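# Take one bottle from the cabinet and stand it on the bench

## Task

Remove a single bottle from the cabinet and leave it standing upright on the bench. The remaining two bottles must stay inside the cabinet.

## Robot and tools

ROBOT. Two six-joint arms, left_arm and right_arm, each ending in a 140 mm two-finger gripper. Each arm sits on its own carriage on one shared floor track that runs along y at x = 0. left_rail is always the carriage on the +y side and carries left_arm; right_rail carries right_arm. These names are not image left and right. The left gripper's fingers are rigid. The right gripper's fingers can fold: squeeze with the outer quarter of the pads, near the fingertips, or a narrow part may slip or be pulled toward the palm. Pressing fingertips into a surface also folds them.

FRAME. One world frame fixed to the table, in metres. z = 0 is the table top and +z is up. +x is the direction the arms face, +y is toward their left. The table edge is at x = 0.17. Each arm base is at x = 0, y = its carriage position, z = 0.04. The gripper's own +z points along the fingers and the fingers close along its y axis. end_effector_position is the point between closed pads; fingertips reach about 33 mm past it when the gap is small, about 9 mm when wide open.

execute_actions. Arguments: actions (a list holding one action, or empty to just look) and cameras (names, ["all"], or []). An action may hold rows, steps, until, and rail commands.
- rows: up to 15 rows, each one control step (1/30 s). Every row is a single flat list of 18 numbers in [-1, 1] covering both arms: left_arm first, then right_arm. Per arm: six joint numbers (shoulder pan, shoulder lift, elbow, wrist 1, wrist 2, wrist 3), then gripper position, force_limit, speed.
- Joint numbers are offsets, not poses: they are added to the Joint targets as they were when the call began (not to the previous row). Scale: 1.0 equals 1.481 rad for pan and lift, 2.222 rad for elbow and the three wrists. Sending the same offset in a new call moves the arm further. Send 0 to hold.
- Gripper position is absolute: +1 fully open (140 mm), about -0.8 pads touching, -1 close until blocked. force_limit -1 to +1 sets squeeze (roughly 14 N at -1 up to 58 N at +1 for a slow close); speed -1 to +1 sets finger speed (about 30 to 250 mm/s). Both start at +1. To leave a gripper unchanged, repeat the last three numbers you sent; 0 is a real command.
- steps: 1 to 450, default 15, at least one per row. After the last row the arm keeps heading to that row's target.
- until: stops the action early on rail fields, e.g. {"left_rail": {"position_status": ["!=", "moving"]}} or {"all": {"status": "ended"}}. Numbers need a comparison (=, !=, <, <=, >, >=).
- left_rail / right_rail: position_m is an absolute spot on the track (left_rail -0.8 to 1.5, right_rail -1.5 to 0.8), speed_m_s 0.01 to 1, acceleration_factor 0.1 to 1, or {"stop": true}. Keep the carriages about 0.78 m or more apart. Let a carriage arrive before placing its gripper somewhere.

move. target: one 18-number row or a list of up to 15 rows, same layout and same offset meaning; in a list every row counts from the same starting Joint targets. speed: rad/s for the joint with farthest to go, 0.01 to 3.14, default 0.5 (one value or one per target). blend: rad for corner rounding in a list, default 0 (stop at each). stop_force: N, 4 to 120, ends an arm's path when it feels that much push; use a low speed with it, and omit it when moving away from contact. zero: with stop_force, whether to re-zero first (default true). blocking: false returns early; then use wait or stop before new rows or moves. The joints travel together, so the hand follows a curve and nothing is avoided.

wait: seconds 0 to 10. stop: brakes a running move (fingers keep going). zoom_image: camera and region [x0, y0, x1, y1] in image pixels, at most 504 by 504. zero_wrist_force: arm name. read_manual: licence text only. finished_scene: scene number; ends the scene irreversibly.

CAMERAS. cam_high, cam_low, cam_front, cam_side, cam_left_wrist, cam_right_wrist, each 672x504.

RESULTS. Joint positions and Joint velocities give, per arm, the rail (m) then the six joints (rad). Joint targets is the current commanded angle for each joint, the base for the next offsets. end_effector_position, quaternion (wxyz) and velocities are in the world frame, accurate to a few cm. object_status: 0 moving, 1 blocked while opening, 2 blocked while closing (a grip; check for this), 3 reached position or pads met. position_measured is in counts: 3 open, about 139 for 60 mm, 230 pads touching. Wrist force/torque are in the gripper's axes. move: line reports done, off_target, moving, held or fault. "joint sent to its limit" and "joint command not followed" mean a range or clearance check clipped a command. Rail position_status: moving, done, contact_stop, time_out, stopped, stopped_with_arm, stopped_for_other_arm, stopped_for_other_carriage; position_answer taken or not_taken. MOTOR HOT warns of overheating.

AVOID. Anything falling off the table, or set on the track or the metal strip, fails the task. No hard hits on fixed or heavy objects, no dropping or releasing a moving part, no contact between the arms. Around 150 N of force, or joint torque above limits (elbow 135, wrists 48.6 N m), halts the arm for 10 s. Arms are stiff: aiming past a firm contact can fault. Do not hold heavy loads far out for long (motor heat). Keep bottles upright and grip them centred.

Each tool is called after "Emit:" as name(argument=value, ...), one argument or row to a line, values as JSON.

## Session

Emit:
execute_actions(
  actions=[],
)

Scene clock: 0.00 s.
left_arm: end_effector_position=(+0.3563, +1.0868, +0.5790) position_measured=3 object_status=3 end_effector_quat_wxyz=(+0.000, +0.000, +1.000, +0.000) | right_arm: end_effector_position=(+0.3563, -1.0035, +0.5790) position_measured=3 object_status=3 end_effector_quat_wxyz=(+0.000, +0.000, +1.000, +0.000)
Joint positions: left_arm=[1.008 -0.281 -2.157 1.821 -1.235 -1.571 -0.281] | right_arm=[-1.082 -0.281 -2.157 1.821 -1.235 -1.571 -0.28]
Joint velocities: within noise
Joint torques (N m): no reading
Wrist force (N): no reading
Wrist torque (N m): no reading
Wrist force, peak (N): no reading
Joint targets: left_arm=[1.008 -0.281 -2.157 1.821 -1.235 -1.571 -0.281] | right_arm=[-1.082 -0.281 -2.157 1.821 -1.235 -1.571 -0.280]
Tool commands: left_gripper/position=+1.0 left_gripper/force_limit=+1.0 left_gripper/speed=+1.0 right_gripper/position=+1.0 right_gripper/force_limit=+1.0 right_gripper/speed=+1.0
left_rail: position_m=1.008 position_status=done
right_rail: position_m=-1.082 position_status=done
camera_calibration:
cam_left_wrist: T_world_to_cam=[[0.0226617, 0.99934, 0.028393, -1.10723], [0.958394, -0.029799, 0.28389, -0.460772], [0.284549, 0.0207782, -0.958436, 0.612677], [0, 0, 0, 1]] pos_world=[0.292356, 1.08003, 0.749458]
cam_right_wrist: T_world_to_cam=[[0.0552535, 0.998452, -0.00637132, 0.997426], [0.945442, -0.0502659, 0.32189, -0.567292], [0.321072, -0.0238093, -0.946756, 0.596704], [0, 0, 0, 1]] pos_world=[0.289645, -1.01019, 0.753893]

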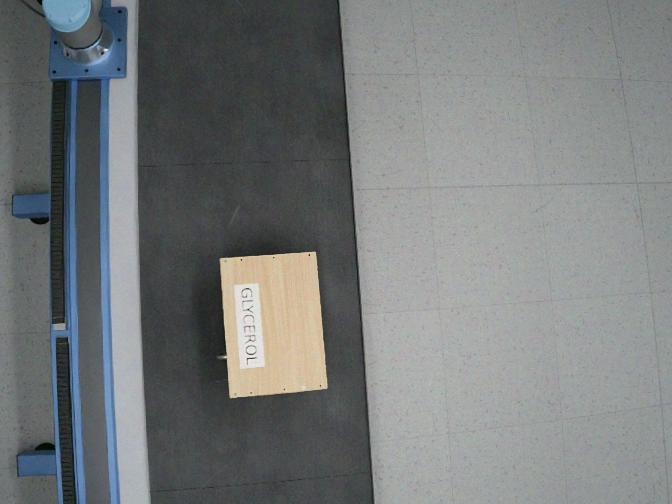

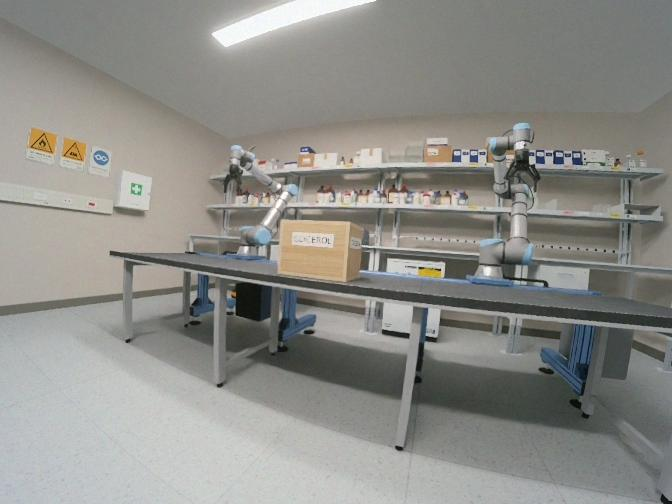

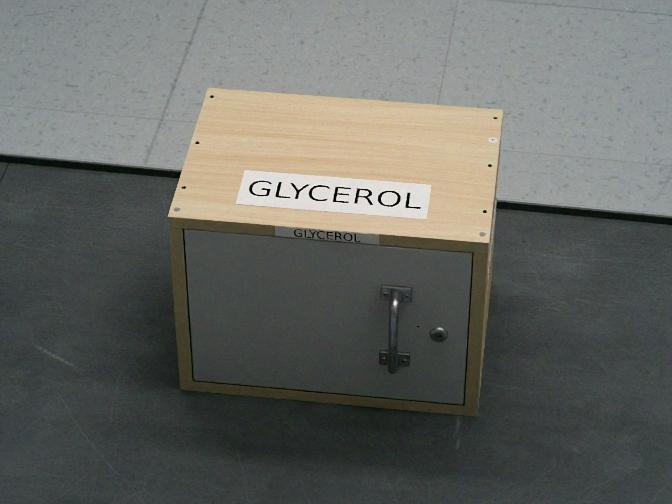

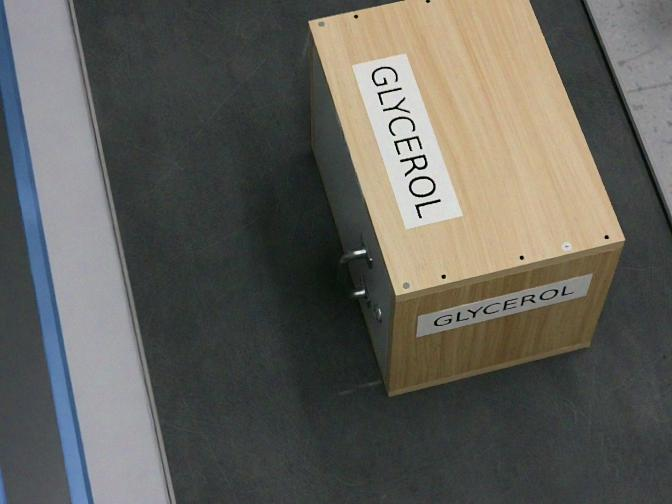

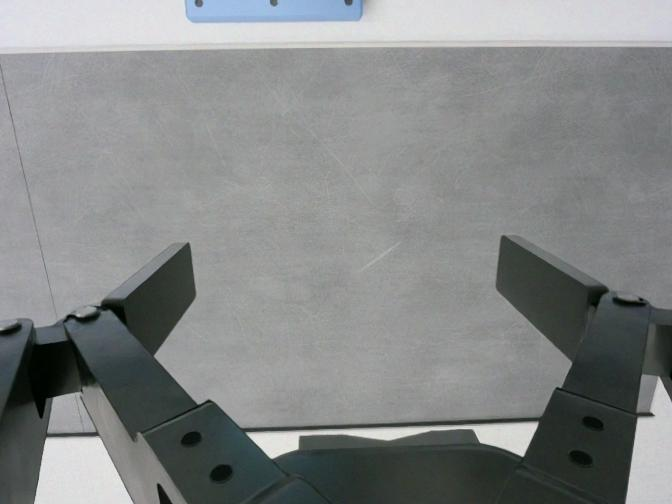

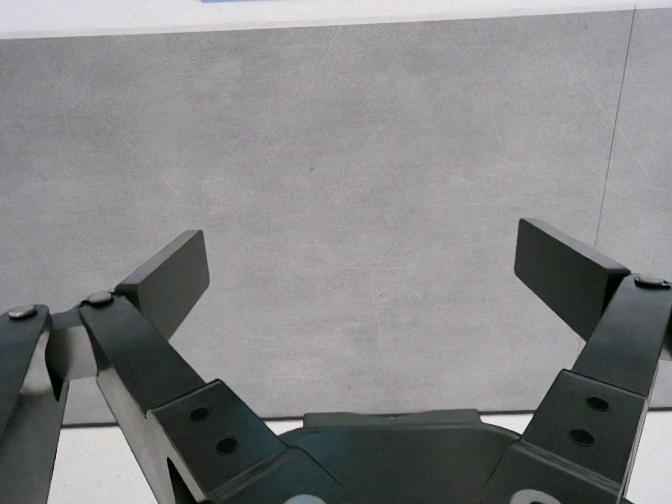

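Emit:
execute_actions(
  actions=[
    {"left_rail":{"position_m":-0.5},"right_rail":{"position_m":-1.4},"steps":300,"until":{"all":{"status":"ended"}}},
  ],
)

Emit:
move(
  target=[-0.2154,0.3761,-0.977,-0.2093,0.437,0.1265,1,1,1,0,0,0,0,0,0,1,1,1],
  speed=0.9,
)

Scene clock: 77.23 s.
left_arm: end_effector_position=(+0.3563, -0.4214, +0.5790) position_measured=3 object_status=3 end_effector_quat_wxyz=(+0.000, +0.000, +1.000, +0.000) | right_arm: end_effector_position=(+0.3563, -1.3214, +0.5790) position_measured=3 object_status=3 end_effector_quat_wxyz=(+0.000, +0.000, +1.000, +0.000)
Joint positions: left_arm=[-0.5 -0.281 -2.157 1.821 -1.235 -1.571 -0.281] | right_arm=[-1.4 -0.281 -2.157 1.821 -1.235 -1.571 -0.281]
Joint torques (N m): left_arm=[-3.35 4.6 -47.13 -4.44 -0.16 0.48] | right_arm=[-0.38 -3.05 -47.83 -3.99 0.78 0.16]
Wrist force (N): left_arm=[0.4 0.2 0.1] | right_arm=[0.0 -0.3 -0.2]
Wrist torque (N m): left_arm=[0.04 -0.09 -0.01] | right_arm=[-0.06 0.00 0.00]
Wrist force, peak (N): left_arm=[0.4 1.6 0.2] | right_arm=[0.2 -1.5 0.3]
Joint targets: left_arm=[-0.500 -0.281 -2.157 1.821 -1.235 -1.571 -0.281] | right_arm=[-1.400 -0.281 -2.157 1.821 -1.235 -1.571 -0.280]
Tool commands: left_gripper/position=+1.0 left_gripper/force_limit=+1.0 left_gripper/speed=+1.0 right_gripper/position=+1.0 right_gripper/force_limit=+1.0 right_gripper/speed=+1.0
left_rail: position_m=-0.500 position_status=done
right_rail: position_m=-1.400 position_status=done

Scene clock: 80.37 s.
left_arm: end_effector_position=(+0.1584, -0.0568, +1.5624) position_measured=3 object_status=3 end_effector_quat_wxyz=(+0.798, -0.252, +0.547, +0.001) | right_arm: end_effector_position=(+0.3563, -1.3214, +0.5790) position_measured=3 object_status=3 end_effector_quat_wxyz=(+0.000, +0.000, +1.000, +0.000)
Joint positions: left_arm=[-0.5 -0.6 -1.6 -0.35 -1.7 -0.6 0.001] | right_arm=[-1.4 -0.281 -2.157 1.821 -1.235 -1.571 -0.281]
Joint torques (N m): left_arm=[-13.88 30.82 9.91 -0.91 2.5 3.33] | right_arm=[-2.08 0.46 -48.87 -4.11 0.84 0.3]
Wrist force (N): left_arm=[3.0 1.5 -1.6] | right_arm=[-0.2 -0.1 -0.2]
Wrist torque (N m): left_arm=[0.62 -0.78 -0.11] | right_arm=[-0.03 0.05 0.00]
Wrist force, peak (N): left_arm=[2.7 4.7 -3.0] | right_arm=[0.1 -0.5 -0.4]
Joint targets: left_arm=[-0.500 -0.600 -1.600 -0.350 -1.700 -0.600 0.001] | right_arm=[-1.400 -0.281 -2.157 1.821 -1.235 -1.571 -0.280]
left_rail: position_m=-0.500 position_status=done
right_rail: position_m=-1.400 position_status=done
move: done

Emit:
move(
  target=[-0.3229,-0.1442,-0.9865,-0.1024,0.4917,-0.0004,0.1,0,0,0,0,0,0,0,0,1,1,1],
  speed=0.8,
  cameras=["cam_left_wrist","cam_front"],
)

Scene clock: 88.00 s.
left_arm: end_effector_position=(+0.3297, -0.1116, +0.1601) position_measured=117 object_status=3 end_effector_quat_wxyz=(+0.000, +0.707, +0.000, +0.707) | right_arm: end_effector_position=(+0.3563, -1.3214, +0.5790) position_measured=3 object_status=3 end_effector_quat_wxyz=(+0.000, +0.000, +1.000, +0.000)
Joint positions: left_arm=[-0.5 -1.078 -1.813 -2.542 -1.928 0.493 0] | right_arm=[-1.4 -0.281 -2.157 1.821 -1.235 -1.571 -0.281]
Joint torques (N m): left_arm=[-12.97 26.01 7.22 -2.96 2.76 -2.92] | right_arm=[0.91 -2.88 -47.98 -4.2 0.84 -0.15]
Wrist force (N): left_arm=[0.4 1.3 -1.7] | right_arm=[0.3 -0.1 -0.3]
Wrist torque (N m): left_arm=[0.33 -0.67 -0.14] | right_arm=[-0.01 -0.06 0.00]
Wrist force, peak (N): left_arm=[-1.1 6.7 1.9] | right_arm=[0.2 -0.5 -0.5]
Joint targets: left_arm=[-0.500 -1.078 -1.813 -2.542 -1.928 0.493 0.000] | right_arm=[-1.400 -0.281 -2.157 1.821 -1.235 -1.571 -0.280]
left_rail: position_m=-0.500 position_status=done
right_rail: position_m=-1.400 position_status=done
move: done
camera_calibration:
cam_left_wrist: T_world_to_cam=[[-0.0280726, -0.999342, -0.0229654, -0.0953473], [-0.284078, 0.030003, -0.958332, 0.263192], [0.95839, -0.0203789, -0.284733, -0.0909367], [0, 0, 0, 1]] pos_world=[0.159243, -0.105034, 0.224143]
Images, in order (width x height): cam_front 672x504, cam_left_wrist 672x504.

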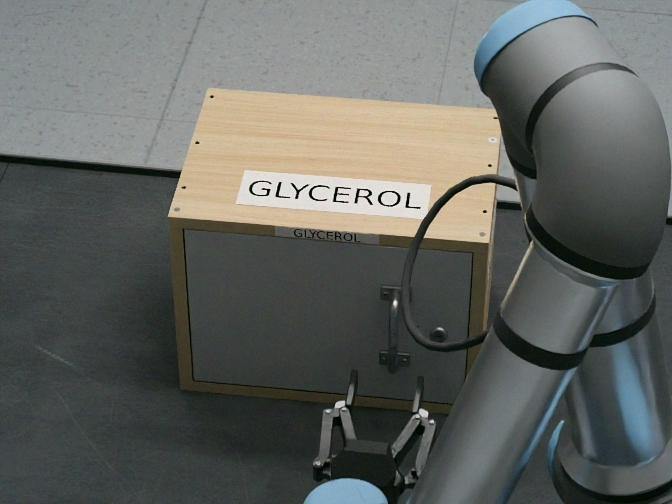

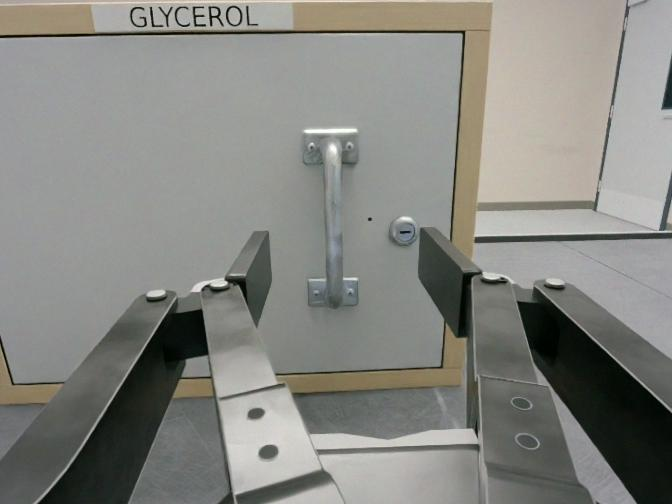

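Emit:
move(
  target=[-0.1657,-0.0116,0.009,-0.0013,-0.1104,0,0.1,0,0,0,0,0,0,0,0,1,1,1],
  speed=0.15,
  stop_force=10,
  cameras=["cam_left_wrist"],
)

Scene clock: 103.27 s.
left_arm: end_effector_position=(+0.4216, -0.1095, +0.1581) position_measured=117 object_status=3 end_effector_quat_wxyz=(+0.000, +0.707, +0.000, +0.707) | right_arm: end_effector_position=(+0.3563, -1.3214, +0.5790) position_measured=3 object_status=3 end_effector_quat_wxyz=(+0.000, +0.000, +1.000, +0.000)
Joint positions: left_arm=[-0.5 -1.323 -1.83 -2.522 -1.93 0.247 0] | right_arm=[-1.4 -0.281 -2.157 1.821 -1.235 -1.571 -0.281]
Joint torques (N m): left_arm=[-14.19 28.5 21.11 -2.64 -3.8 -2.81] | right_arm=[2.45 0.42 -48.48 -3.88 1.13 0.18]
Wrist force (N): left_arm=[0.4 1.0 -1.9] | right_arm=[-0.1 -0.2 -0.4]
Wrist torque (N m): left_arm=[0.25 -0.67 -0.10] | right_arm=[-0.05 0.03 0.00]
Wrist force, peak (N): left_arm=[0.4 1.7 -2.5] | right_arm=[0.3 -0.1 -0.5]
Joint targets: left_arm=[-0.500 -1.323 -1.830 -2.522 -1.930 0.247 0.000] | right_arm=[-1.400 -0.281 -2.157 1.821 -1.235 -1.571 -0.280]
left_rail: position_m=-0.500 position_status=done
right_rail: position_m=-1.400 position_status=done
move: done
camera_calibration:
cam_left_wrist: T_world_to_cam=[[-0.028393, -0.99934, -0.0226617, -0.0906061], [-0.28389, 0.029799, -0.958394, 0.287138], [0.958436, -0.0207782, -0.284549, -0.179562], [0, 0, 0, 1]] pos_world=[0.251042, -0.102834, 0.222044]
Images, in order (width x height): cam_left_wrist 672x504.

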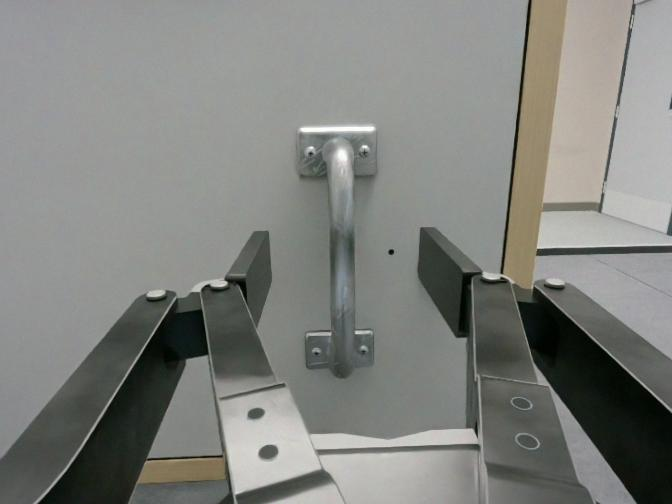

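Emit:
execute_actions(
  actions=[
    {"rows":[[0,0,0,0,0,0,-1,-0.4,-1,0,0,0,0,0,0,1,1,1]],"steps":90},
  ],
)

Emit:
move(
  target=[
    [0.0306,-0.0113,0.0135,-0.0059,0.04,0,-1,-0.4,-1,0,0,0,0,0,0,1,1,1],
    [0.0736,-0.0411,0.0498,-0.0225,0.108,0,-1,-0.4,-1,0,0,0,0,0,0,1,1,1],
    [0.0999,-0.0984,0.1216,-0.0561,0.1844,0,-1,-0.4,-1,0,0,0,0,0,0,1,1,1],
    [0.0993,-0.1424,0.1781,-0.0832,0.2233,0,-1,-0.4,-1,0,0,0,0,0,0,1,1,1],
  ],
  speed=[0.08,0.15,0.15,0.12],
  stop_force=45,
  blend=[0.02,0.05,0.05,0],
  cameras=["cam_left_wrist","cam_side","cam_high"],
)

Scene clock: 143.83 s.
left_arm: end_effector_position=(+0.4216, -0.1095, +0.1581) position_measured=213 object_status=2 end_effector_quat_wxyz=(+0.000, +0.707, +0.000, +0.707) | right_arm: end_effector_position=(+0.3563, -1.3214, +0.5790) position_measured=3 object_status=3 end_effector_quat_wxyz=(+0.000, +0.000, +1.000, +0.000)
Joint positions: left_arm=[-0.5 -1.323 -1.83 -2.522 -1.93 0.247 0] | right_arm=[-1.4 -0.281 -2.157 1.821 -1.235 -1.571 -0.281]
Joint torques (N m): left_arm=[-13.46 31.88 3.36 -2.09 7 -2.29] | right_arm=[-2.23 -3.53 -48.51 -3.99 0.62 -0.38]
Wrist force (N): left_arm=[-0.7 -9.9 -2.2] | right_arm=[0.1 -0.2 -0.4]
Wrist torque (N m): left_arm=[0.42 -0.67 -0.14] | right_arm=[-0.04 -0.02 0.00]
Wrist force, peak (N): left_arm=[-1.2 -13.0 3.2] | right_arm=[0.3 -0.4 -0.3]
Joint targets: left_arm=[-0.500 -1.323 -1.830 -2.522 -1.930 0.247 0.000] | right_arm=[-1.400 -0.281 -2.157 1.821 -1.235 -1.571 -0.280]
left_rail: position_m=-0.500 position_status=done
right_rail: position_m=-1.400 position_status=done

Scene clock: 149.10 s.
left_arm: end_effector_position=(+0.2601, -0.0196, +0.1581) position_measured=213 object_status=2 end_effector_quat_wxyz=(+0.123, +0.696, -0.123, +0.696) | right_arm: end_effector_position=(+0.3563, -1.3214, +0.5790) position_measured=3 object_status=3 end_effector_quat_wxyz=(+0.000, +0.000, +1.000, +0.000)
Joint positions: left_arm=[-0.5 -1.176 -2.041 -2.126 -2.115 0.744 0] | right_arm=[-1.4 -0.281 -2.157 1.821 -1.235 -1.571 -0.281]
Joint torques (N m): left_arm=[-11.09 48.22 28.71 -1.67 2.42 -2.45] | right_arm=[-1.05 2.28 -48.18 -3.87 0.45 0.48]
Wrist force (N): left_arm=[8.3 3.4 2.6] | right_arm=[0.4 0.0 -0.2]
Wrist torque (N m): left_arm=[0.21 -0.30 0.27] | right_arm=[0.00 -0.08 0.00]
Wrist force, peak (N): left_arm=[1.0 15.1 0.9] | right_arm=[0.3 -0.5 -0.3]
Joint targets: left_arm=[-0.500 -1.176 -2.041 -2.126 -2.115 0.744 0.000] | right_arm=[-1.400 -0.281 -2.157 1.821 -1.235 -1.571 -0.280]
left_rail: position_m=-0.500 position_status=done
right_rail: position_m=-1.400 position_status=done
move: done
camera_calibration:
cam_left_wrist: T_world_to_cam=[[-0.368416, -0.929388, -0.0225274, 0.0845558], [-0.256725, 0.124997, -0.958367, 0.233422], [0.893511, -0.347295, -0.284648, -0.0125219], [0, 0, 0, 1]] pos_world=[0.102265, 0.0450592, 0.222045]
Images, in order (width x height): cam_high 672x504, cam_side 672x504, cam_left_wrist 672x504.

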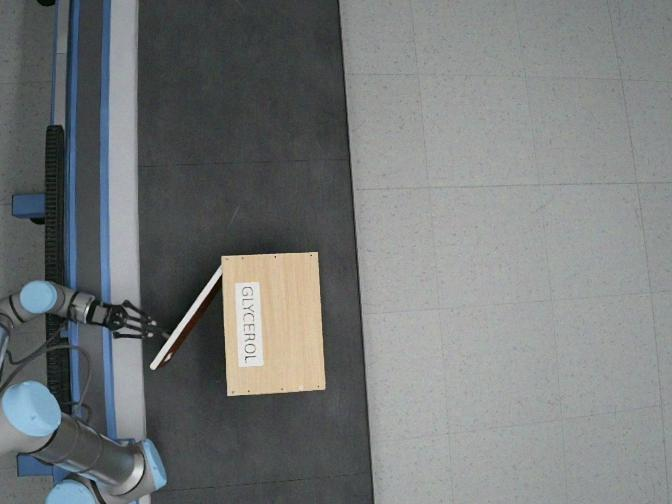

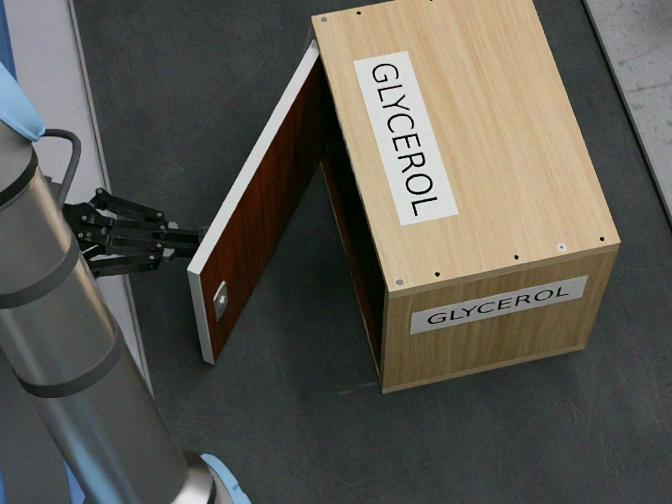

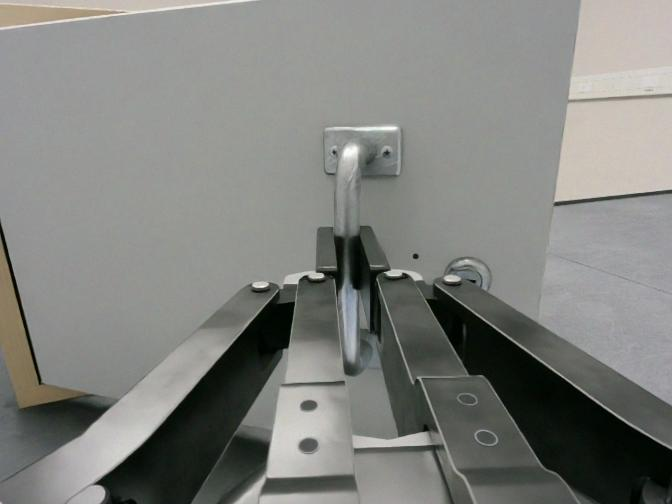

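Emit:
move(
  target=[
    [-0.0108,-0.0473,0.0616,-0.0301,0.032,0,-1,-0.4,-1,0,0,0,0,0,0,1,1,1],
    [-0.0288,-0.0978,0.1279,-0.0627,0.0593,0,-1,-0.4,-1,0,0,0,0,0,0,1,1,1],
    [-0.0912,-0.2174,0.2869,-0.142,0.1196,0,-1,-0.4,-1,0,0,0,0,0,0,1,1,1],
    [-0.1512,-0.3228,0.4287,-0.2135,0.1697,0,-1,-0.4,-1,0,0,0,0,0,0,1,1,1],
  ],
  speed=0.15,
  stop_force=45,
  blend=[0.03,0.05,0.05,0],
  cameras=["cam_left_wrist","cam_side","cam_high"],
)

Scene clock: 204.90 s.
left_arm: end_effector_position=(+0.2025, +0.2230, +0.1583) position_measured=213 object_status=2 end_effector_quat_wxyz=(+0.323, +0.629, -0.323, +0.629) | right_arm: end_effector_position=(+0.3563, -1.3214, +0.5790) position_measured=3 object_status=3 end_effector_quat_wxyz=(+0.000, +0.000, +1.000, +0.000)
Joint positions: left_arm=[-0.5 -1.4 -2.52 -1.174 -2.59 1.121 0] | right_arm=[-1.4 -0.281 -2.157 1.821 -1.235 -1.571 -0.281]
Joint torques (N m): left_arm=[-21.37 84.32 38.47 1.23 0.05 -1.74] | right_arm=[2.11 -1.21 -47.23 -3.58 1.15 0.46]
Wrist force (N): left_arm=[17.8 9.8 -3.4] | right_arm=[0.0 -0.1 -0.2]
Wrist torque (N m): left_arm=[0.02 -0.12 0.48] | right_arm=[-0.03 0.00 -0.01]
Wrist force, peak (N): left_arm=[18.2 10.1 -3.6] | right_arm=[-0.2 -0.5 -0.5]
Joint targets: left_arm=[-0.500 -1.400 -2.520 -1.174 -2.590 1.121 0.000] | right_arm=[-1.400 -0.281 -2.157 1.821 -1.235 -1.571 -0.280]
left_rail: position_m=-0.500 position_status=done
right_rail: position_m=-1.400 position_status=done
move: done
camera_calibration:
cam_left_wrist: T_world_to_cam=[[-0.829447, -0.558132, -0.022484, 0.299303], [-0.141062, 0.248241, -0.958373, 0.137596], [0.54048, -0.791748, -0.284634, 0.293875], [0, 0, 0, 1]] pos_world=[0.108832, 0.365569, 0.222245]
Images, in order (width x height): cam_high 672x504, cam_side 672x504, cam_left_wrist 672x504.

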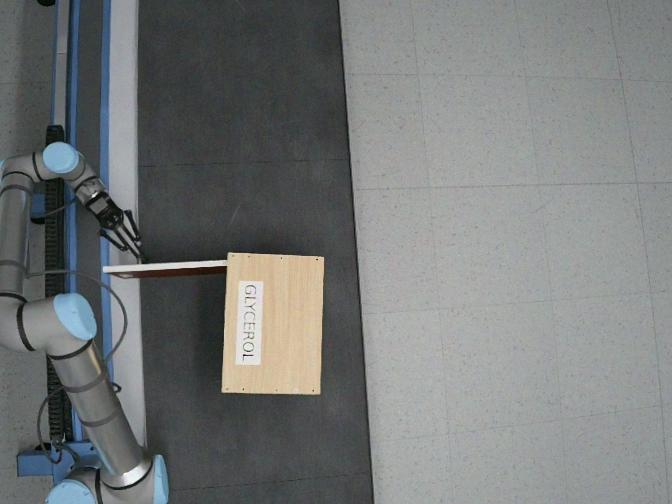

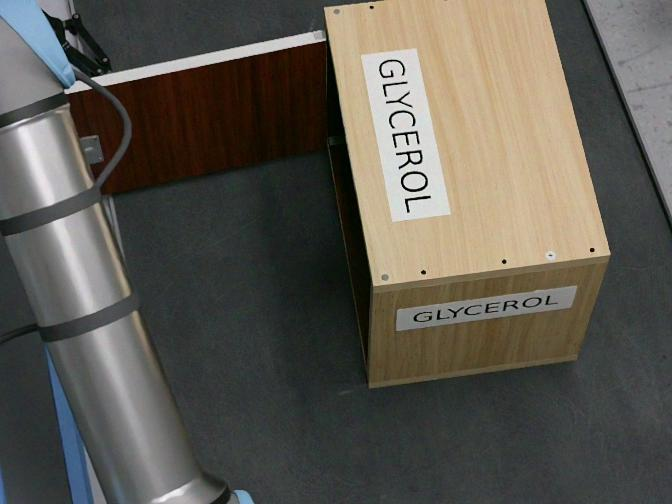

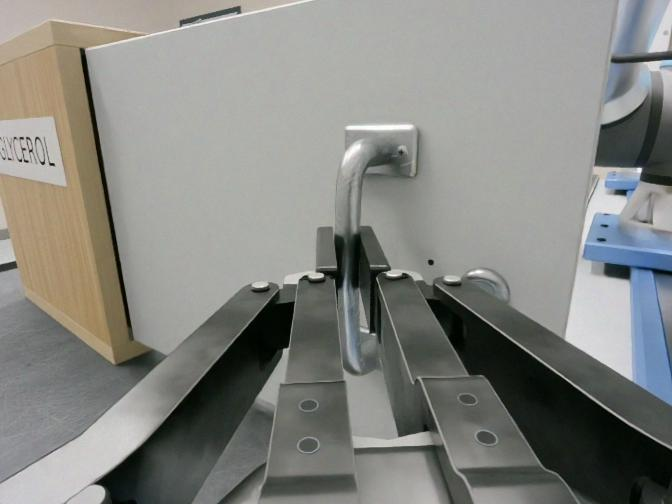

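Emit:
execute_actions(
  actions=[
    {"rows":[[0,0,0,0,0,0,-0.42,-0.4,-1,0,0,0,0,0,0,1,1,1]],"steps":30},
  ],
)

Emit:
move(
  target=[
    [0.0249,-0.0848,0.1147,-0.0581,0.0166,0,-0.42,-0.4,-1,0,0,0,0,0,0,1,1,1],
    [0.0823,0.1043,0.0512,-0.1207,-0.0126,0,-0.42,-0.4,-1,0,0,0,0,0,0,1,1,1],
    [0.1932,0.4554,-0.3232,0.0197,-0.1638,0,-0.42,-0.4,-1,0,0,0,0,0,0,1,1,1],
    [-0.0228,0.3767,-0.5621,0.7128,-0.3469,-0.388,0.1,-0.4,-0.5,0,0,0,0,0,0,1,1,1],
  ],
  speed=[0.2,0.4,0.6,0.7],
  blend=[0.03,0.1,0.1,0],
  cameras=["cam_left_wrist","cam_side","cam_high","cam_front"],
)

Scene clock: 259.67 s.
left_arm: end_effector_position=(+0.2026, +0.2230, +0.1583) position_measured=182 object_status=3 end_effector_quat_wxyz=(+0.323, +0.629, -0.323, +0.629) | right_arm: end_effector_position=(+0.3563, -1.3214, +0.5790) position_measured=3 object_status=3 end_effector_quat_wxyz=(+0.000, +0.000, +1.000, +0.000)
Joint positions: left_arm=[-0.5 -1.4 -2.52 -1.174 -2.59 1.121 0] | right_arm=[-1.4 -0.281 -2.157 1.821 -1.235 -1.571 -0.281]
Joint torques (N m): left_arm=[7.86 113.58 34.58 -4.83 -0.42 -1.51] | right_arm=[-1.13 -4.04 -45.49 -4.03 1.02 0.05]
Wrist force (N): left_arm=[-0.3 1.4 -0.9] | right_arm=[-0.1 -0.1 -0.2]
Wrist torque (N m): left_arm=[0.45 -0.58 -0.08] | right_arm=[-0.03 0.02 -0.01]
Wrist force, peak (N): left_arm=[18.3 10.4 -3.6] | right_arm=[0.3 -0.6 -0.2]
Joint targets: left_arm=[-0.500 -1.400 -2.520 -1.174 -2.590 1.121 0.000] | right_arm=[-1.400 -0.281 -2.157 1.821 -1.235 -1.571 -0.280]
left_rail: position_m=-0.500 position_status=done
right_rail: position_m=-1.400 position_status=done

Scene clock: 266.60 s.
left_arm: end_effector_position=(+0.4298, +0.0011, +0.0801) position_measured=117 object_status=0 end_effector_quat_wxyz=(+0.027, +0.795, -0.035, +0.605) | right_arm: end_effector_position=(+0.3563, -1.3214, +0.5790) position_measured=3 object_status=3 end_effector_quat_wxyz=(+0.000, +0.000, +1.000, +0.000)
Joint positions: left_arm=[-0.5 -1.434 -1.962 -2.423 -1.006 0.35 -0.862] | right_arm=[-1.4 -0.281 -2.157 1.821 -1.235 -1.571 -0.281]
Joint torques (N m): left_arm=[-13.37 39.97 9.11 4.93 -6.24 -2.39] | right_arm=[2.3 1.78 -46.67 -3.75 0.94 0.23]
Wrist force (N): left_arm=[-0.9 1.1 -1.5] | right_arm=[0.0 -0.4 -0.1]
Wrist torque (N m): left_arm=[0.26 -0.29 -0.02] | right_arm=[-0.09 0.00 0.00]
Wrist force, peak (N): left_arm=[-3.4 0.2 -1.9] | right_arm=[0.5 -0.4 -0.4]
Joint targets: left_arm=[-0.500 -1.434 -1.962 -2.423 -1.006 0.350 -0.862] | right_arm=[-1.400 -0.281 -2.157 1.821 -1.235 -1.571 -0.280]
left_rail: position_m=-0.500 position_status=done
right_rail: position_m=-1.400 position_status=done
move: done
camera_calibration:
cam_left_wrist: T_world_to_cam=[[-0.121191, -0.992527, -0.014233, 0.0576181], [-0.524705, 0.0762268, -0.847865, 0.306039], [0.842614, -0.0952854, -0.530022, -0.137808], [0, 0, 0, 1]] pos_world=[0.283682, 0.0207281, 0.187259]
Images, in order (width x height): cam_high 672x504, cam_front 672x504, cam_side 672x504, cam_left_wrist 672x504.

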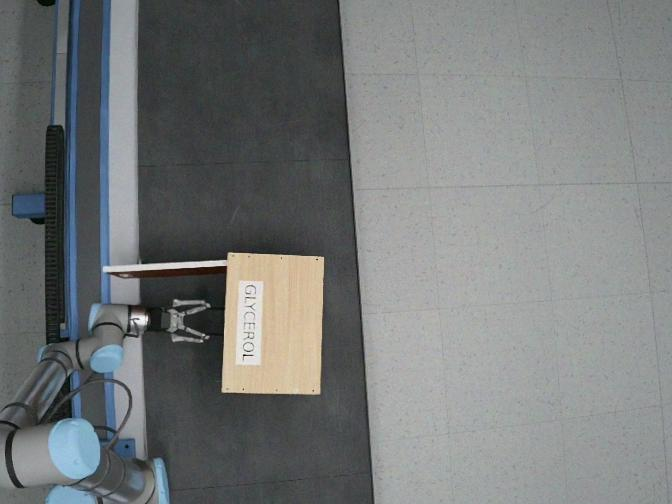

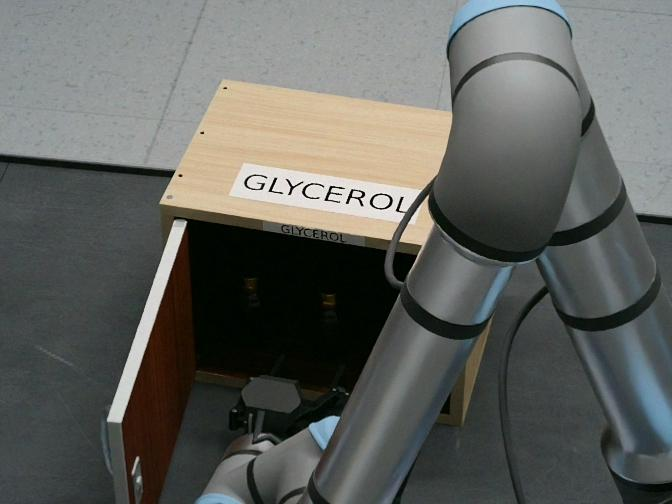

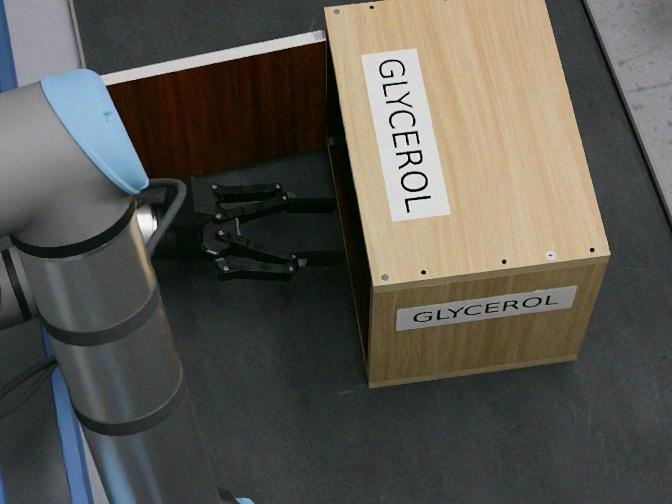

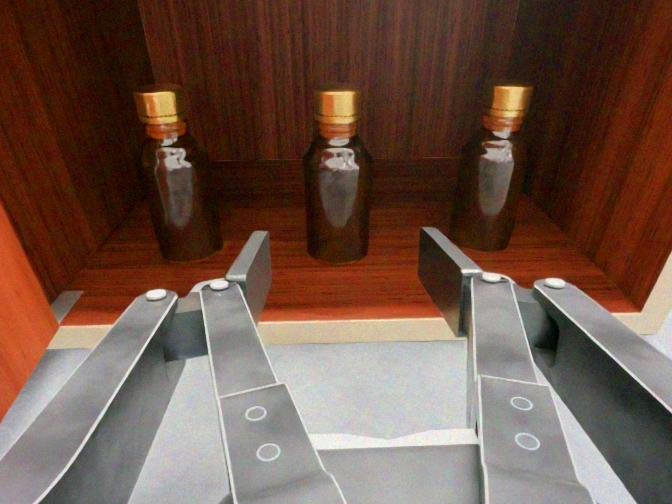

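Emit:
move(
  target=[
    [-0.0641,-0.0403,0.0738,-0.1039,0.0204,0.0612,0.1,-0.4,-0.5,0,0,0,0,0,0,1,1,1],
    [-0.1196,-0.0544,0.0641,-0.0128,-0.0043,-0.016,0.1,-0.4,-0.5,0,0,0,0,0,0,1,1,1],
  ],
  speed=[0.2,0.12],
  blend=[0.02,0],
  cameras=["cam_left_wrist"],
)

Scene clock: 319.20 s.
left_arm: end_effector_position=(+0.5159, +0.0027, +0.0751) position_measured=117 object_status=3 end_effector_quat_wxyz=(+0.075, +0.790, -0.099, +0.601) | right_arm: end_effector_position=(+0.3563, -1.3214, +0.5790) position_measured=3 object_status=3 end_effector_quat_wxyz=(+0.000, +0.000, +1.000, +0.000)
Joint positions: left_arm=[-0.5 -1.611 -2.042 -2.28 -1.035 0.34 -0.898] | right_arm=[-1.4 -0.281 -2.157 1.821 -1.235 -1.571 -0.281]
Joint torques (N m): left_arm=[-13.86 52.28 11.69 4.69 -6.78 -3.24] | right_arm=[1.46 -0.29 -47.46 -3.99 1.02 0.21]
Wrist force (N): left_arm=[-0.7 0.7 -1.3] | right_arm=[-0.2 -0.1 -0.3]
Wrist torque (N m): left_arm=[0.21 -0.37 -0.04] | right_arm=[-0.02 0.04 -0.01]
Wrist force, peak (N): left_arm=[-1.1 2.1 -1.4] | right_arm=[0.4 -0.6 0.1]
Joint targets: left_arm=[-0.500 -1.611 -2.042 -2.280 -1.034 0.340 -0.898] | right_arm=[-1.400 -0.281 -2.157 1.821 -1.235 -1.571 -0.280]
left_rail: position_m=-0.500 position_status=done
right_rail: position_m=-1.400 position_status=done
move: done
camera_calibration:
cam_left_wrist: T_world_to_cam=[[-0.2795, -0.960041, -0.0142096, 0.151156], [-0.505454, 0.159705, -0.847945, 0.336712], [0.816331, -0.229818, -0.529894, -0.198911], [0, 0, 0, 1]] pos_world=[0.374818, 0.0456282, 0.182259]
Images, in order (width x height): cam_left_wrist 672x504.

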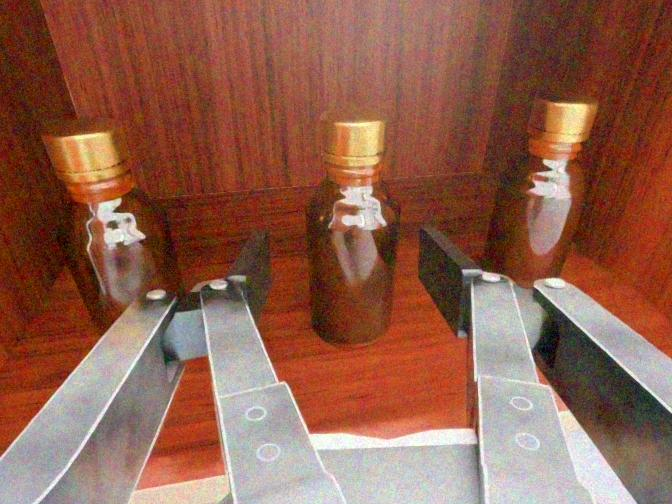

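Emit:
move(
  target=[-0.0492,-0.0247,-0.0054,0.1076,-0.0168,-0.0902,0.1,-0.4,-0.5,0,0,0,0,0,0,1,1,1],
  speed=0.12,
)

Emit:
execute_actions(
  actions=[
    {"rows":[[0,0,0,0,0,0,-1,-0.5,-1,0,0,0,0,0,0,1,1,1]],"steps":75},
  ],
  cameras=["cam_left_wrist"],
)

Scene clock: 330.93 s.
left_arm: end_effector_position=(+0.5584, -0.0073, +0.0736) position_measured=117 object_status=3 end_effector_quat_wxyz=(+0.075, +0.790, -0.099, +0.600) | right_arm: end_effector_position=(+0.3563, -1.3214, +0.5790) position_measured=3 object_status=3 end_effector_quat_wxyz=(+0.000, +0.000, +1.000, +0.000)
Joint positions: left_arm=[-0.5 -1.684 -2.079 -2.292 -0.795 0.303 -1.098] | right_arm=[-1.4 -0.281 -2.157 1.821 -1.235 -1.571 -0.281]
Joint torques (N m): left_arm=[-14.23 53.23 11.07 6.17 -6.6 -2.57] | right_arm=[-1.59 -1.25 -46.25 -3.8 1.12 0.8]
Wrist force (N): left_arm=[-1.0 0.7 -1.1] | right_arm=[0.0 -0.2 -0.2]
Wrist torque (N m): left_arm=[0.20 -0.26 -0.04] | right_arm=[-0.04 0.00 0.00]
Wrist force, peak (N): left_arm=[-1.1 0.9 -1.5] | right_arm=[0.6 -0.4 -0.2]
Joint targets: left_arm=[-0.500 -1.684 -2.079 -2.292 -0.795 0.303 -1.098] | right_arm=[-1.400 -0.281 -2.157 1.821 -1.235 -1.571 -0.280]
left_rail: position_m=-0.500 position_status=done
right_rail: position_m=-1.400 position_status=done
move: done

Scene clock: 333.63 s.
left_arm: end_effector_position=(+0.5585, -0.0074, +0.0736) position_measured=161 object_status=2 end_effector_quat_wxyz=(+0.075, +0.790, -0.099, +0.600) | right_arm: end_effector_position=(+0.3563, -1.3214, +0.5790) position_measured=3 object_status=3 end_effector_quat_wxyz=(+0.000, +0.000, +1.000, +0.000)
Joint positions: left_arm=[-0.5 -1.684 -2.079 -2.292 -0.795 0.303 -1.098] | right_arm=[-1.4 -0.281 -2.157 1.821 -1.235 -1.571 -0.281]
Joint torques (N m): left_arm=[-6.88 54.5 22.3 4.41 -5.43 -2.03] | right_arm=[0.79 -3.94 -45.36 -3.34 1.23 0.42]
Wrist force (N): left_arm=[-0.4 1.3 -1.8] | right_arm=[0.1 0.0 -0.4]
Wrist torque (N m): left_arm=[0.17 -0.29 -0.02] | right_arm=[-0.01 -0.01 -0.01]
Wrist force, peak (N): left_arm=[-0.2 2.4 -1.7] | right_arm=[0.0 -0.4 -0.6]
Joint targets: left_arm=[-0.500 -1.684 -2.079 -2.292 -0.795 0.303 -1.098] | right_arm=[-1.400 -0.281 -2.157 1.821 -1.235 -1.571 -0.280]
left_rail: position_m=-0.500 position_status=done
right_rail: position_m=-1.400 position_status=done
camera_calibration:
cam_left_wrist: T_world_to_cam=[[-0.279078, -0.960163, -0.0142517, 0.153144], [-0.506598, 0.159822, -0.84724, 0.359219], [0.815766, -0.229226, -0.531019, -0.236469], [0, 0, 0, 1]] pos_world=[0.417622, 0.0354273, 0.180958]
Images, in order (width x height): cam_left_wrist 672x504.

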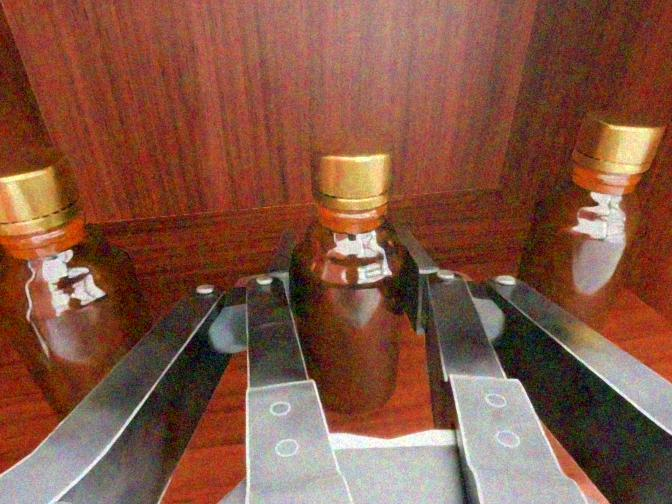

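Emit:
move(
  target=[
    [0,0.0278,0.0005,-0.0212,-0.0004,0.0018,-1,-0.5,-1,0,0,0,0,0,0,1,1,1],
    [0.1113,0.0695,0.0188,-0.2304,0.0446,0.1752,-1,-0.5,-1,0,0,0,0,0,0,1,1,1],
    [0.2367,0.0702,0.0504,-0.3598,0.112,0.2842,-1,-0.5,-1,0,0,0,0,0,0,1,1,1],
    [0.274,0.2044,-0.0897,-0.4057,0.3209,0.4166,-1,-0.5,-1,0,0,0,0,0,0,1,1,1],
  ],
  speed=[0.05,0.25,0.22,0.3],
  blend=[0.01,0.05,0.05,0],
  cameras=["cam_left_wrist","cam_side","cam_high"],
)

Scene clock: 376.27 s.
left_arm: end_effector_position=(+0.3000, -0.2700, +0.1000) position_measured=161 object_status=2 end_effector_quat_wxyz=(+0.208, +0.748, -0.273, +0.569) | right_arm: end_effector_position=(+0.3563, -1.3214, +0.5790) position_measured=3 object_status=3 end_effector_quat_wxyz=(+0.000, +0.000, +1.000, +0.000)
Joint positions: left_arm=[-0.5 -1.278 -1.776 -2.491 -1.697 1.016 -0.173] | right_arm=[-1.4 -0.281 -2.157 1.821 -1.235 -1.571 -0.281]
Joint torques (N m): left_arm=[9.25 46.24 11.53 -3.32 3.59 4.14] | right_arm=[1.57 -1.95 -45.73 -3.38 1.57 0.86]
Wrist force (N): left_arm=[-3.6 0.9 -0.4] | right_arm=[0.0 -0.4 -0.1]
Wrist torque (N m): left_arm=[0.25 -0.22 -0.18] | right_arm=[-0.08 0.00 -0.01]
Wrist force, peak (N): left_arm=[-3.5 2.7 0.8] | right_arm=[0.2 -0.5 -0.5]
Joint targets: left_arm=[-0.500 -1.278 -1.776 -2.491 -1.697 1.016 -0.173] | right_arm=[-1.400 -0.281 -2.157 1.821 -1.235 -1.571 -0.280]
left_rail: position_m=-0.500 position_status=done
right_rail: position_m=-1.400 position_status=done
move: done
camera_calibration:
cam_left_wrist: T_world_to_cam=[[-0.669061, -0.743078, -0.0138831, 0.00483414], [-0.385801, 0.363216, -0.848075, 0.311408], [0.635229, -0.562058, -0.529694, -0.107617], [0, 0, 0, 1]] pos_world=[0.191737, -0.170003, 0.20716]
Images, in order (width x height): cam_high 672x504, cam_side 672x504, cam_left_wrist 672x504.

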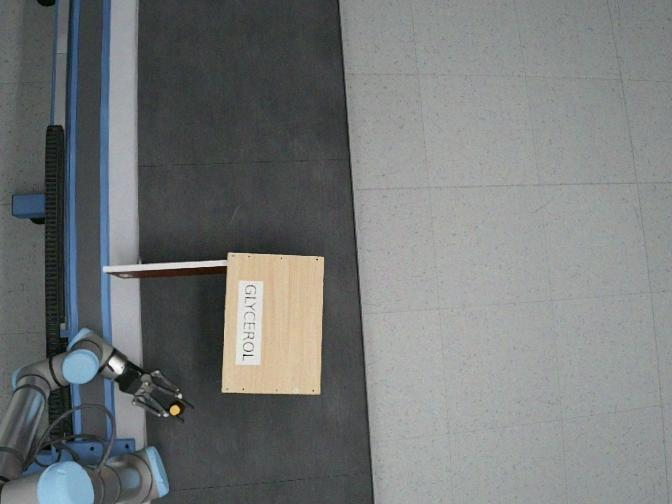

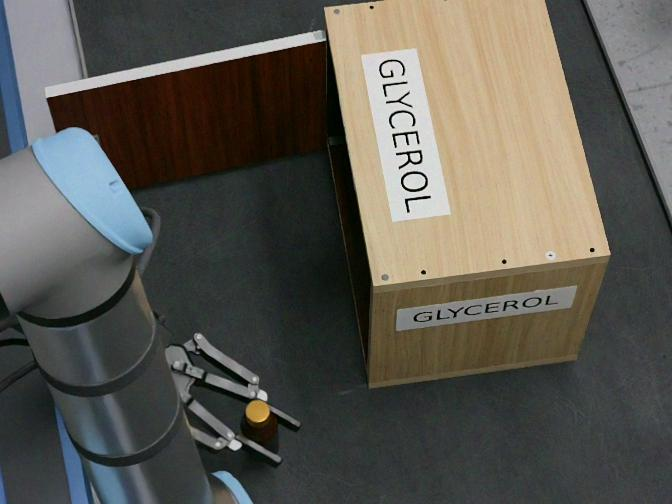

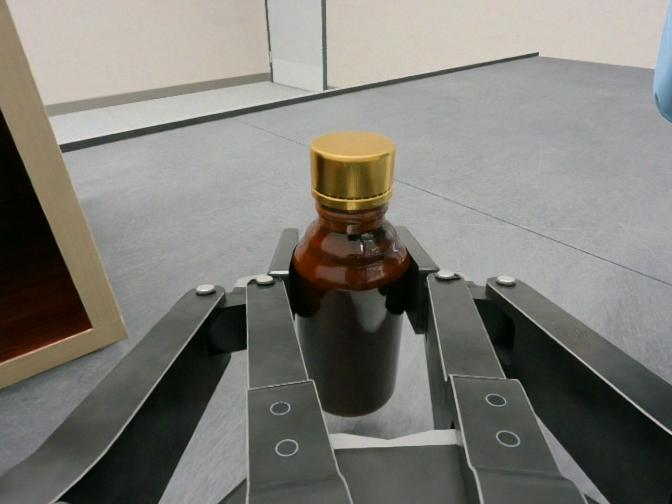

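Emit:
move(
  target=[
    [0,-0.0652,-0.0046,0.0481,0,0,-1,-0.5,-1,0,0,0,0,0,0,1,1,1],
    [0,-0.0926,-0.0066,0.0683,0,0,-1,-0.5,-1,0,0,0,0,0,0,1,1,1],
  ],
  speed=[0.1,0.012],
  stop_force=4,
  blend=[0.02,0],
)

Scene clock: 387.63 s.
left_arm: end_effector_position=(+0.2998, -0.2696, +0.0552) position_measured=161 object_status=2 end_effector_quat_wxyz=(+0.208, +0.748, -0.273, +0.569) | right_arm: end_effector_position=(+0.3563, -1.3214, +0.5790) position_measured=3 object_status=3 end_effector_quat_wxyz=(+0.000, +0.000, +1.000, +0.000)
Joint positions: left_arm=[-0.5 -1.278 -1.89 -2.504 -1.571 1.016 -0.173] | right_arm=[-1.4 -0.281 -2.157 1.821 -1.235 -1.571 -0.281]
Joint torques (N m): left_arm=[8.17 49.66 14.87 -1.95 2.11 2.94] | right_arm=[3.61 0.32 -45.42 -3.66 1.82 0.25]
Wrist force (N): left_arm=[1.6 0.6 -0.7] | right_arm=[0.0 -0.5 -0.4]
Wrist torque (N m): left_arm=[0.23 -0.40 -0.14] | right_arm=[-0.11 0.00 0.00]
Wrist force, peak (N): left_arm=[7.6 0.3 -4.6] | right_arm=[0.3 -0.5 -0.5]
Joint targets: left_arm=[-0.500 -1.278 -1.890 -2.504 -1.571 1.016 -0.173] | right_arm=[-1.400 -0.281 -2.157 1.821 -1.235 -1.571 -0.280]
left_rail: position_m=-0.500 position_status=done
right_rail: position_m=-1.400 position_status=done
move: contact (left_arm); path passed 1 of 2 targets; left_arm: the wrist 1 is farthest, 0.026 rad from its target

Emit:
execute_actions(
  actions=[
    {"rows":[[0,0,0,0,0,0,0.15,-0.5,-1,0,0,0,0,0,0,1,1,1]],"steps":45},
  ],
)

Emit:
move(
  target=[
    [0.0858,-0.0014,0.069,-0.077,0.0545,0.02,0.15,-0.5,-1,0,0,0,0,0,0,1,1,1],
    [-0.0051,-0.0978,0.4261,-0.5042,0.0536,0.0779,0.15,-0.5,-1,0,0,0,0,0,0,1,1,1],
    [-0.1457,-0.4309,0.7767,-0.6327,0.0487,0.0779,0.15,-0.5,-1,0,0,0,0,0,0,1,1,1],
    [-0.1484,-0.4964,0.6878,-0.5001,0.0469,0.0779,-0.75,-0.5,0,0,0,0,0,0,0,1,1,1],
  ],
  speed=[0.15,0.6,0.6,0.3],
  blend=[0.02,0.1,0.1,0],
  cameras=["cam_left_wrist","cam_side","cam_high"],
)

Scene clock: 445.03 s.
left_arm: end_effector_position=(+0.2998, -0.2696, +0.0552) position_measured=110 object_status=3 end_effector_quat_wxyz=(+0.208, +0.748, -0.273, +0.569) | right_arm: end_effector_position=(+0.3563, -1.3214, +0.5790) position_measured=3 object_status=3 end_effector_quat_wxyz=(+0.000, +0.000, +1.000, +0.000)
Joint positions: left_arm=[-0.5 -1.278 -1.89 -2.504 -1.571 1.016 -0.173] | right_arm=[-1.4 -0.281 -2.157 1.821 -1.235 -1.571 -0.281]
Joint torques (N m): left_arm=[11.08 47.99 15.71 -2.35 1.86 1.09] | right_arm=[0.65 -6.47 -45.92 -3.36 1.81 0.7]
Wrist force (N): left_arm=[-1.2 0.6 -0.9] | right_arm=[0.2 -0.2 -0.3]
Wrist torque (N m): left_arm=[0.19 -0.22 -0.19] | right_arm=[-0.05 -0.04 0.00]
Wrist force, peak (N): left_arm=[-1.5 1.0 -0.9] | right_arm=[0.2 -0.4 -0.6]
Joint targets: left_arm=[-0.500 -1.278 -1.890 -2.504 -1.571 1.016 -0.173] | right_arm=[-1.400 -0.281 -2.157 1.821 -1.235 -1.571 -0.280]
left_rail: position_m=-0.500 position_status=done
right_rail: position_m=-1.400 position_status=done

Scene clock: 451.33 s.
left_arm: end_effector_position=(+0.2679, +0.2602, +0.1501) position_measured=223 object_status=0 end_effector_quat_wxyz=(+0.353, +0.612, -0.354, +0.612) | right_arm: end_effector_position=(+0.3563, -1.3214, +0.5790) position_measured=3 object_status=3 end_effector_quat_wxyz=(+0.000, +0.000, +1.000, +0.000)
Joint positions: left_arm=[-0.5 -1.498 -2.625 -0.975 -2.682 1.12 0] | right_arm=[-1.4 -0.281 -2.157 1.821 -1.235 -1.571 -0.281]
Joint torques (N m): left_arm=[-14.81 101.91 29.84 -0.58 -3.72 4.35] | right_arm=[1.1 -4.83 -43.16 -3.5 2.06 0.58]
Wrist force (N): left_arm=[-0.4 0.9 -1.3] | right_arm=[-0.1 -0.3 -0.3]
Wrist torque (N m): left_arm=[0.30 -0.54 -0.14] | right_arm=[-0.05 0.03 0.00]
Wrist force, peak (N): left_arm=[-2.9 0.6 -0.3] | right_arm=[0.2 -0.5 -0.4]
Joint targets: left_arm=[-0.500 -1.498 -2.625 -0.975 -2.682 1.120 0.000] | right_arm=[-1.400 -0.281 -2.157 1.821 -1.235 -1.571 -0.280]
left_rail: position_m=-0.500 position_status=done
right_rail: position_m=-1.400 position_status=done
move: done
camera_calibration:
cam_left_wrist: T_world_to_cam=[[-0.879725, -0.474907, -0.0233801, 0.366043], [-0.115768, 0.261623, -0.958202, 0.119442], [0.461174, -0.840248, -0.285135, 0.319617], [0, 0, 0, 1]] pos_world=[0.188446, 0.411146, 0.214142]
Images, in order (width x height): cam_high 672x504, cam_side 672x504, cam_left_wrist 672x504.

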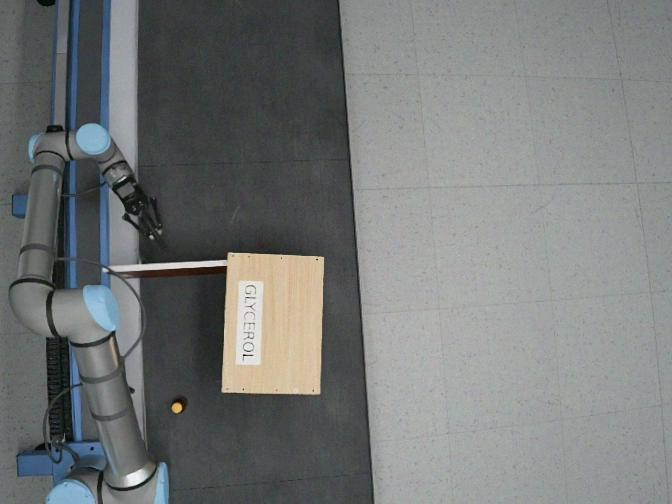

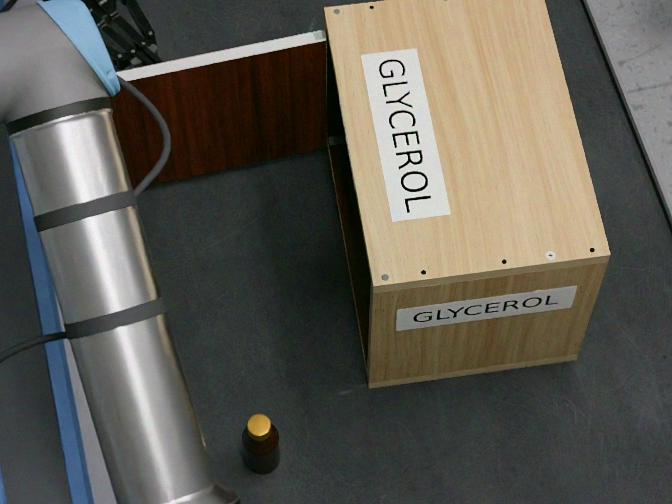

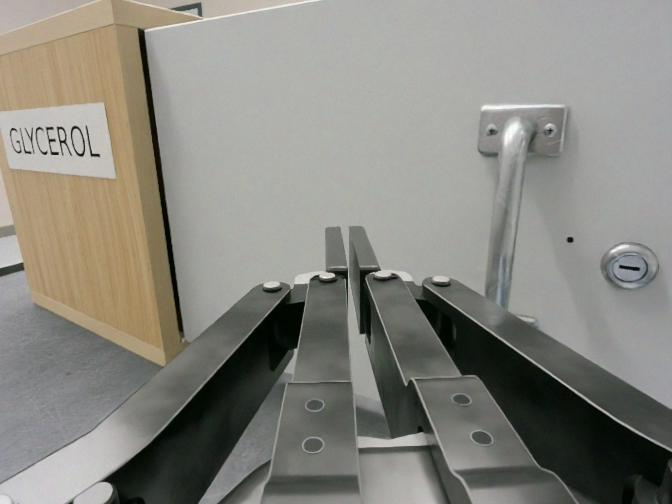

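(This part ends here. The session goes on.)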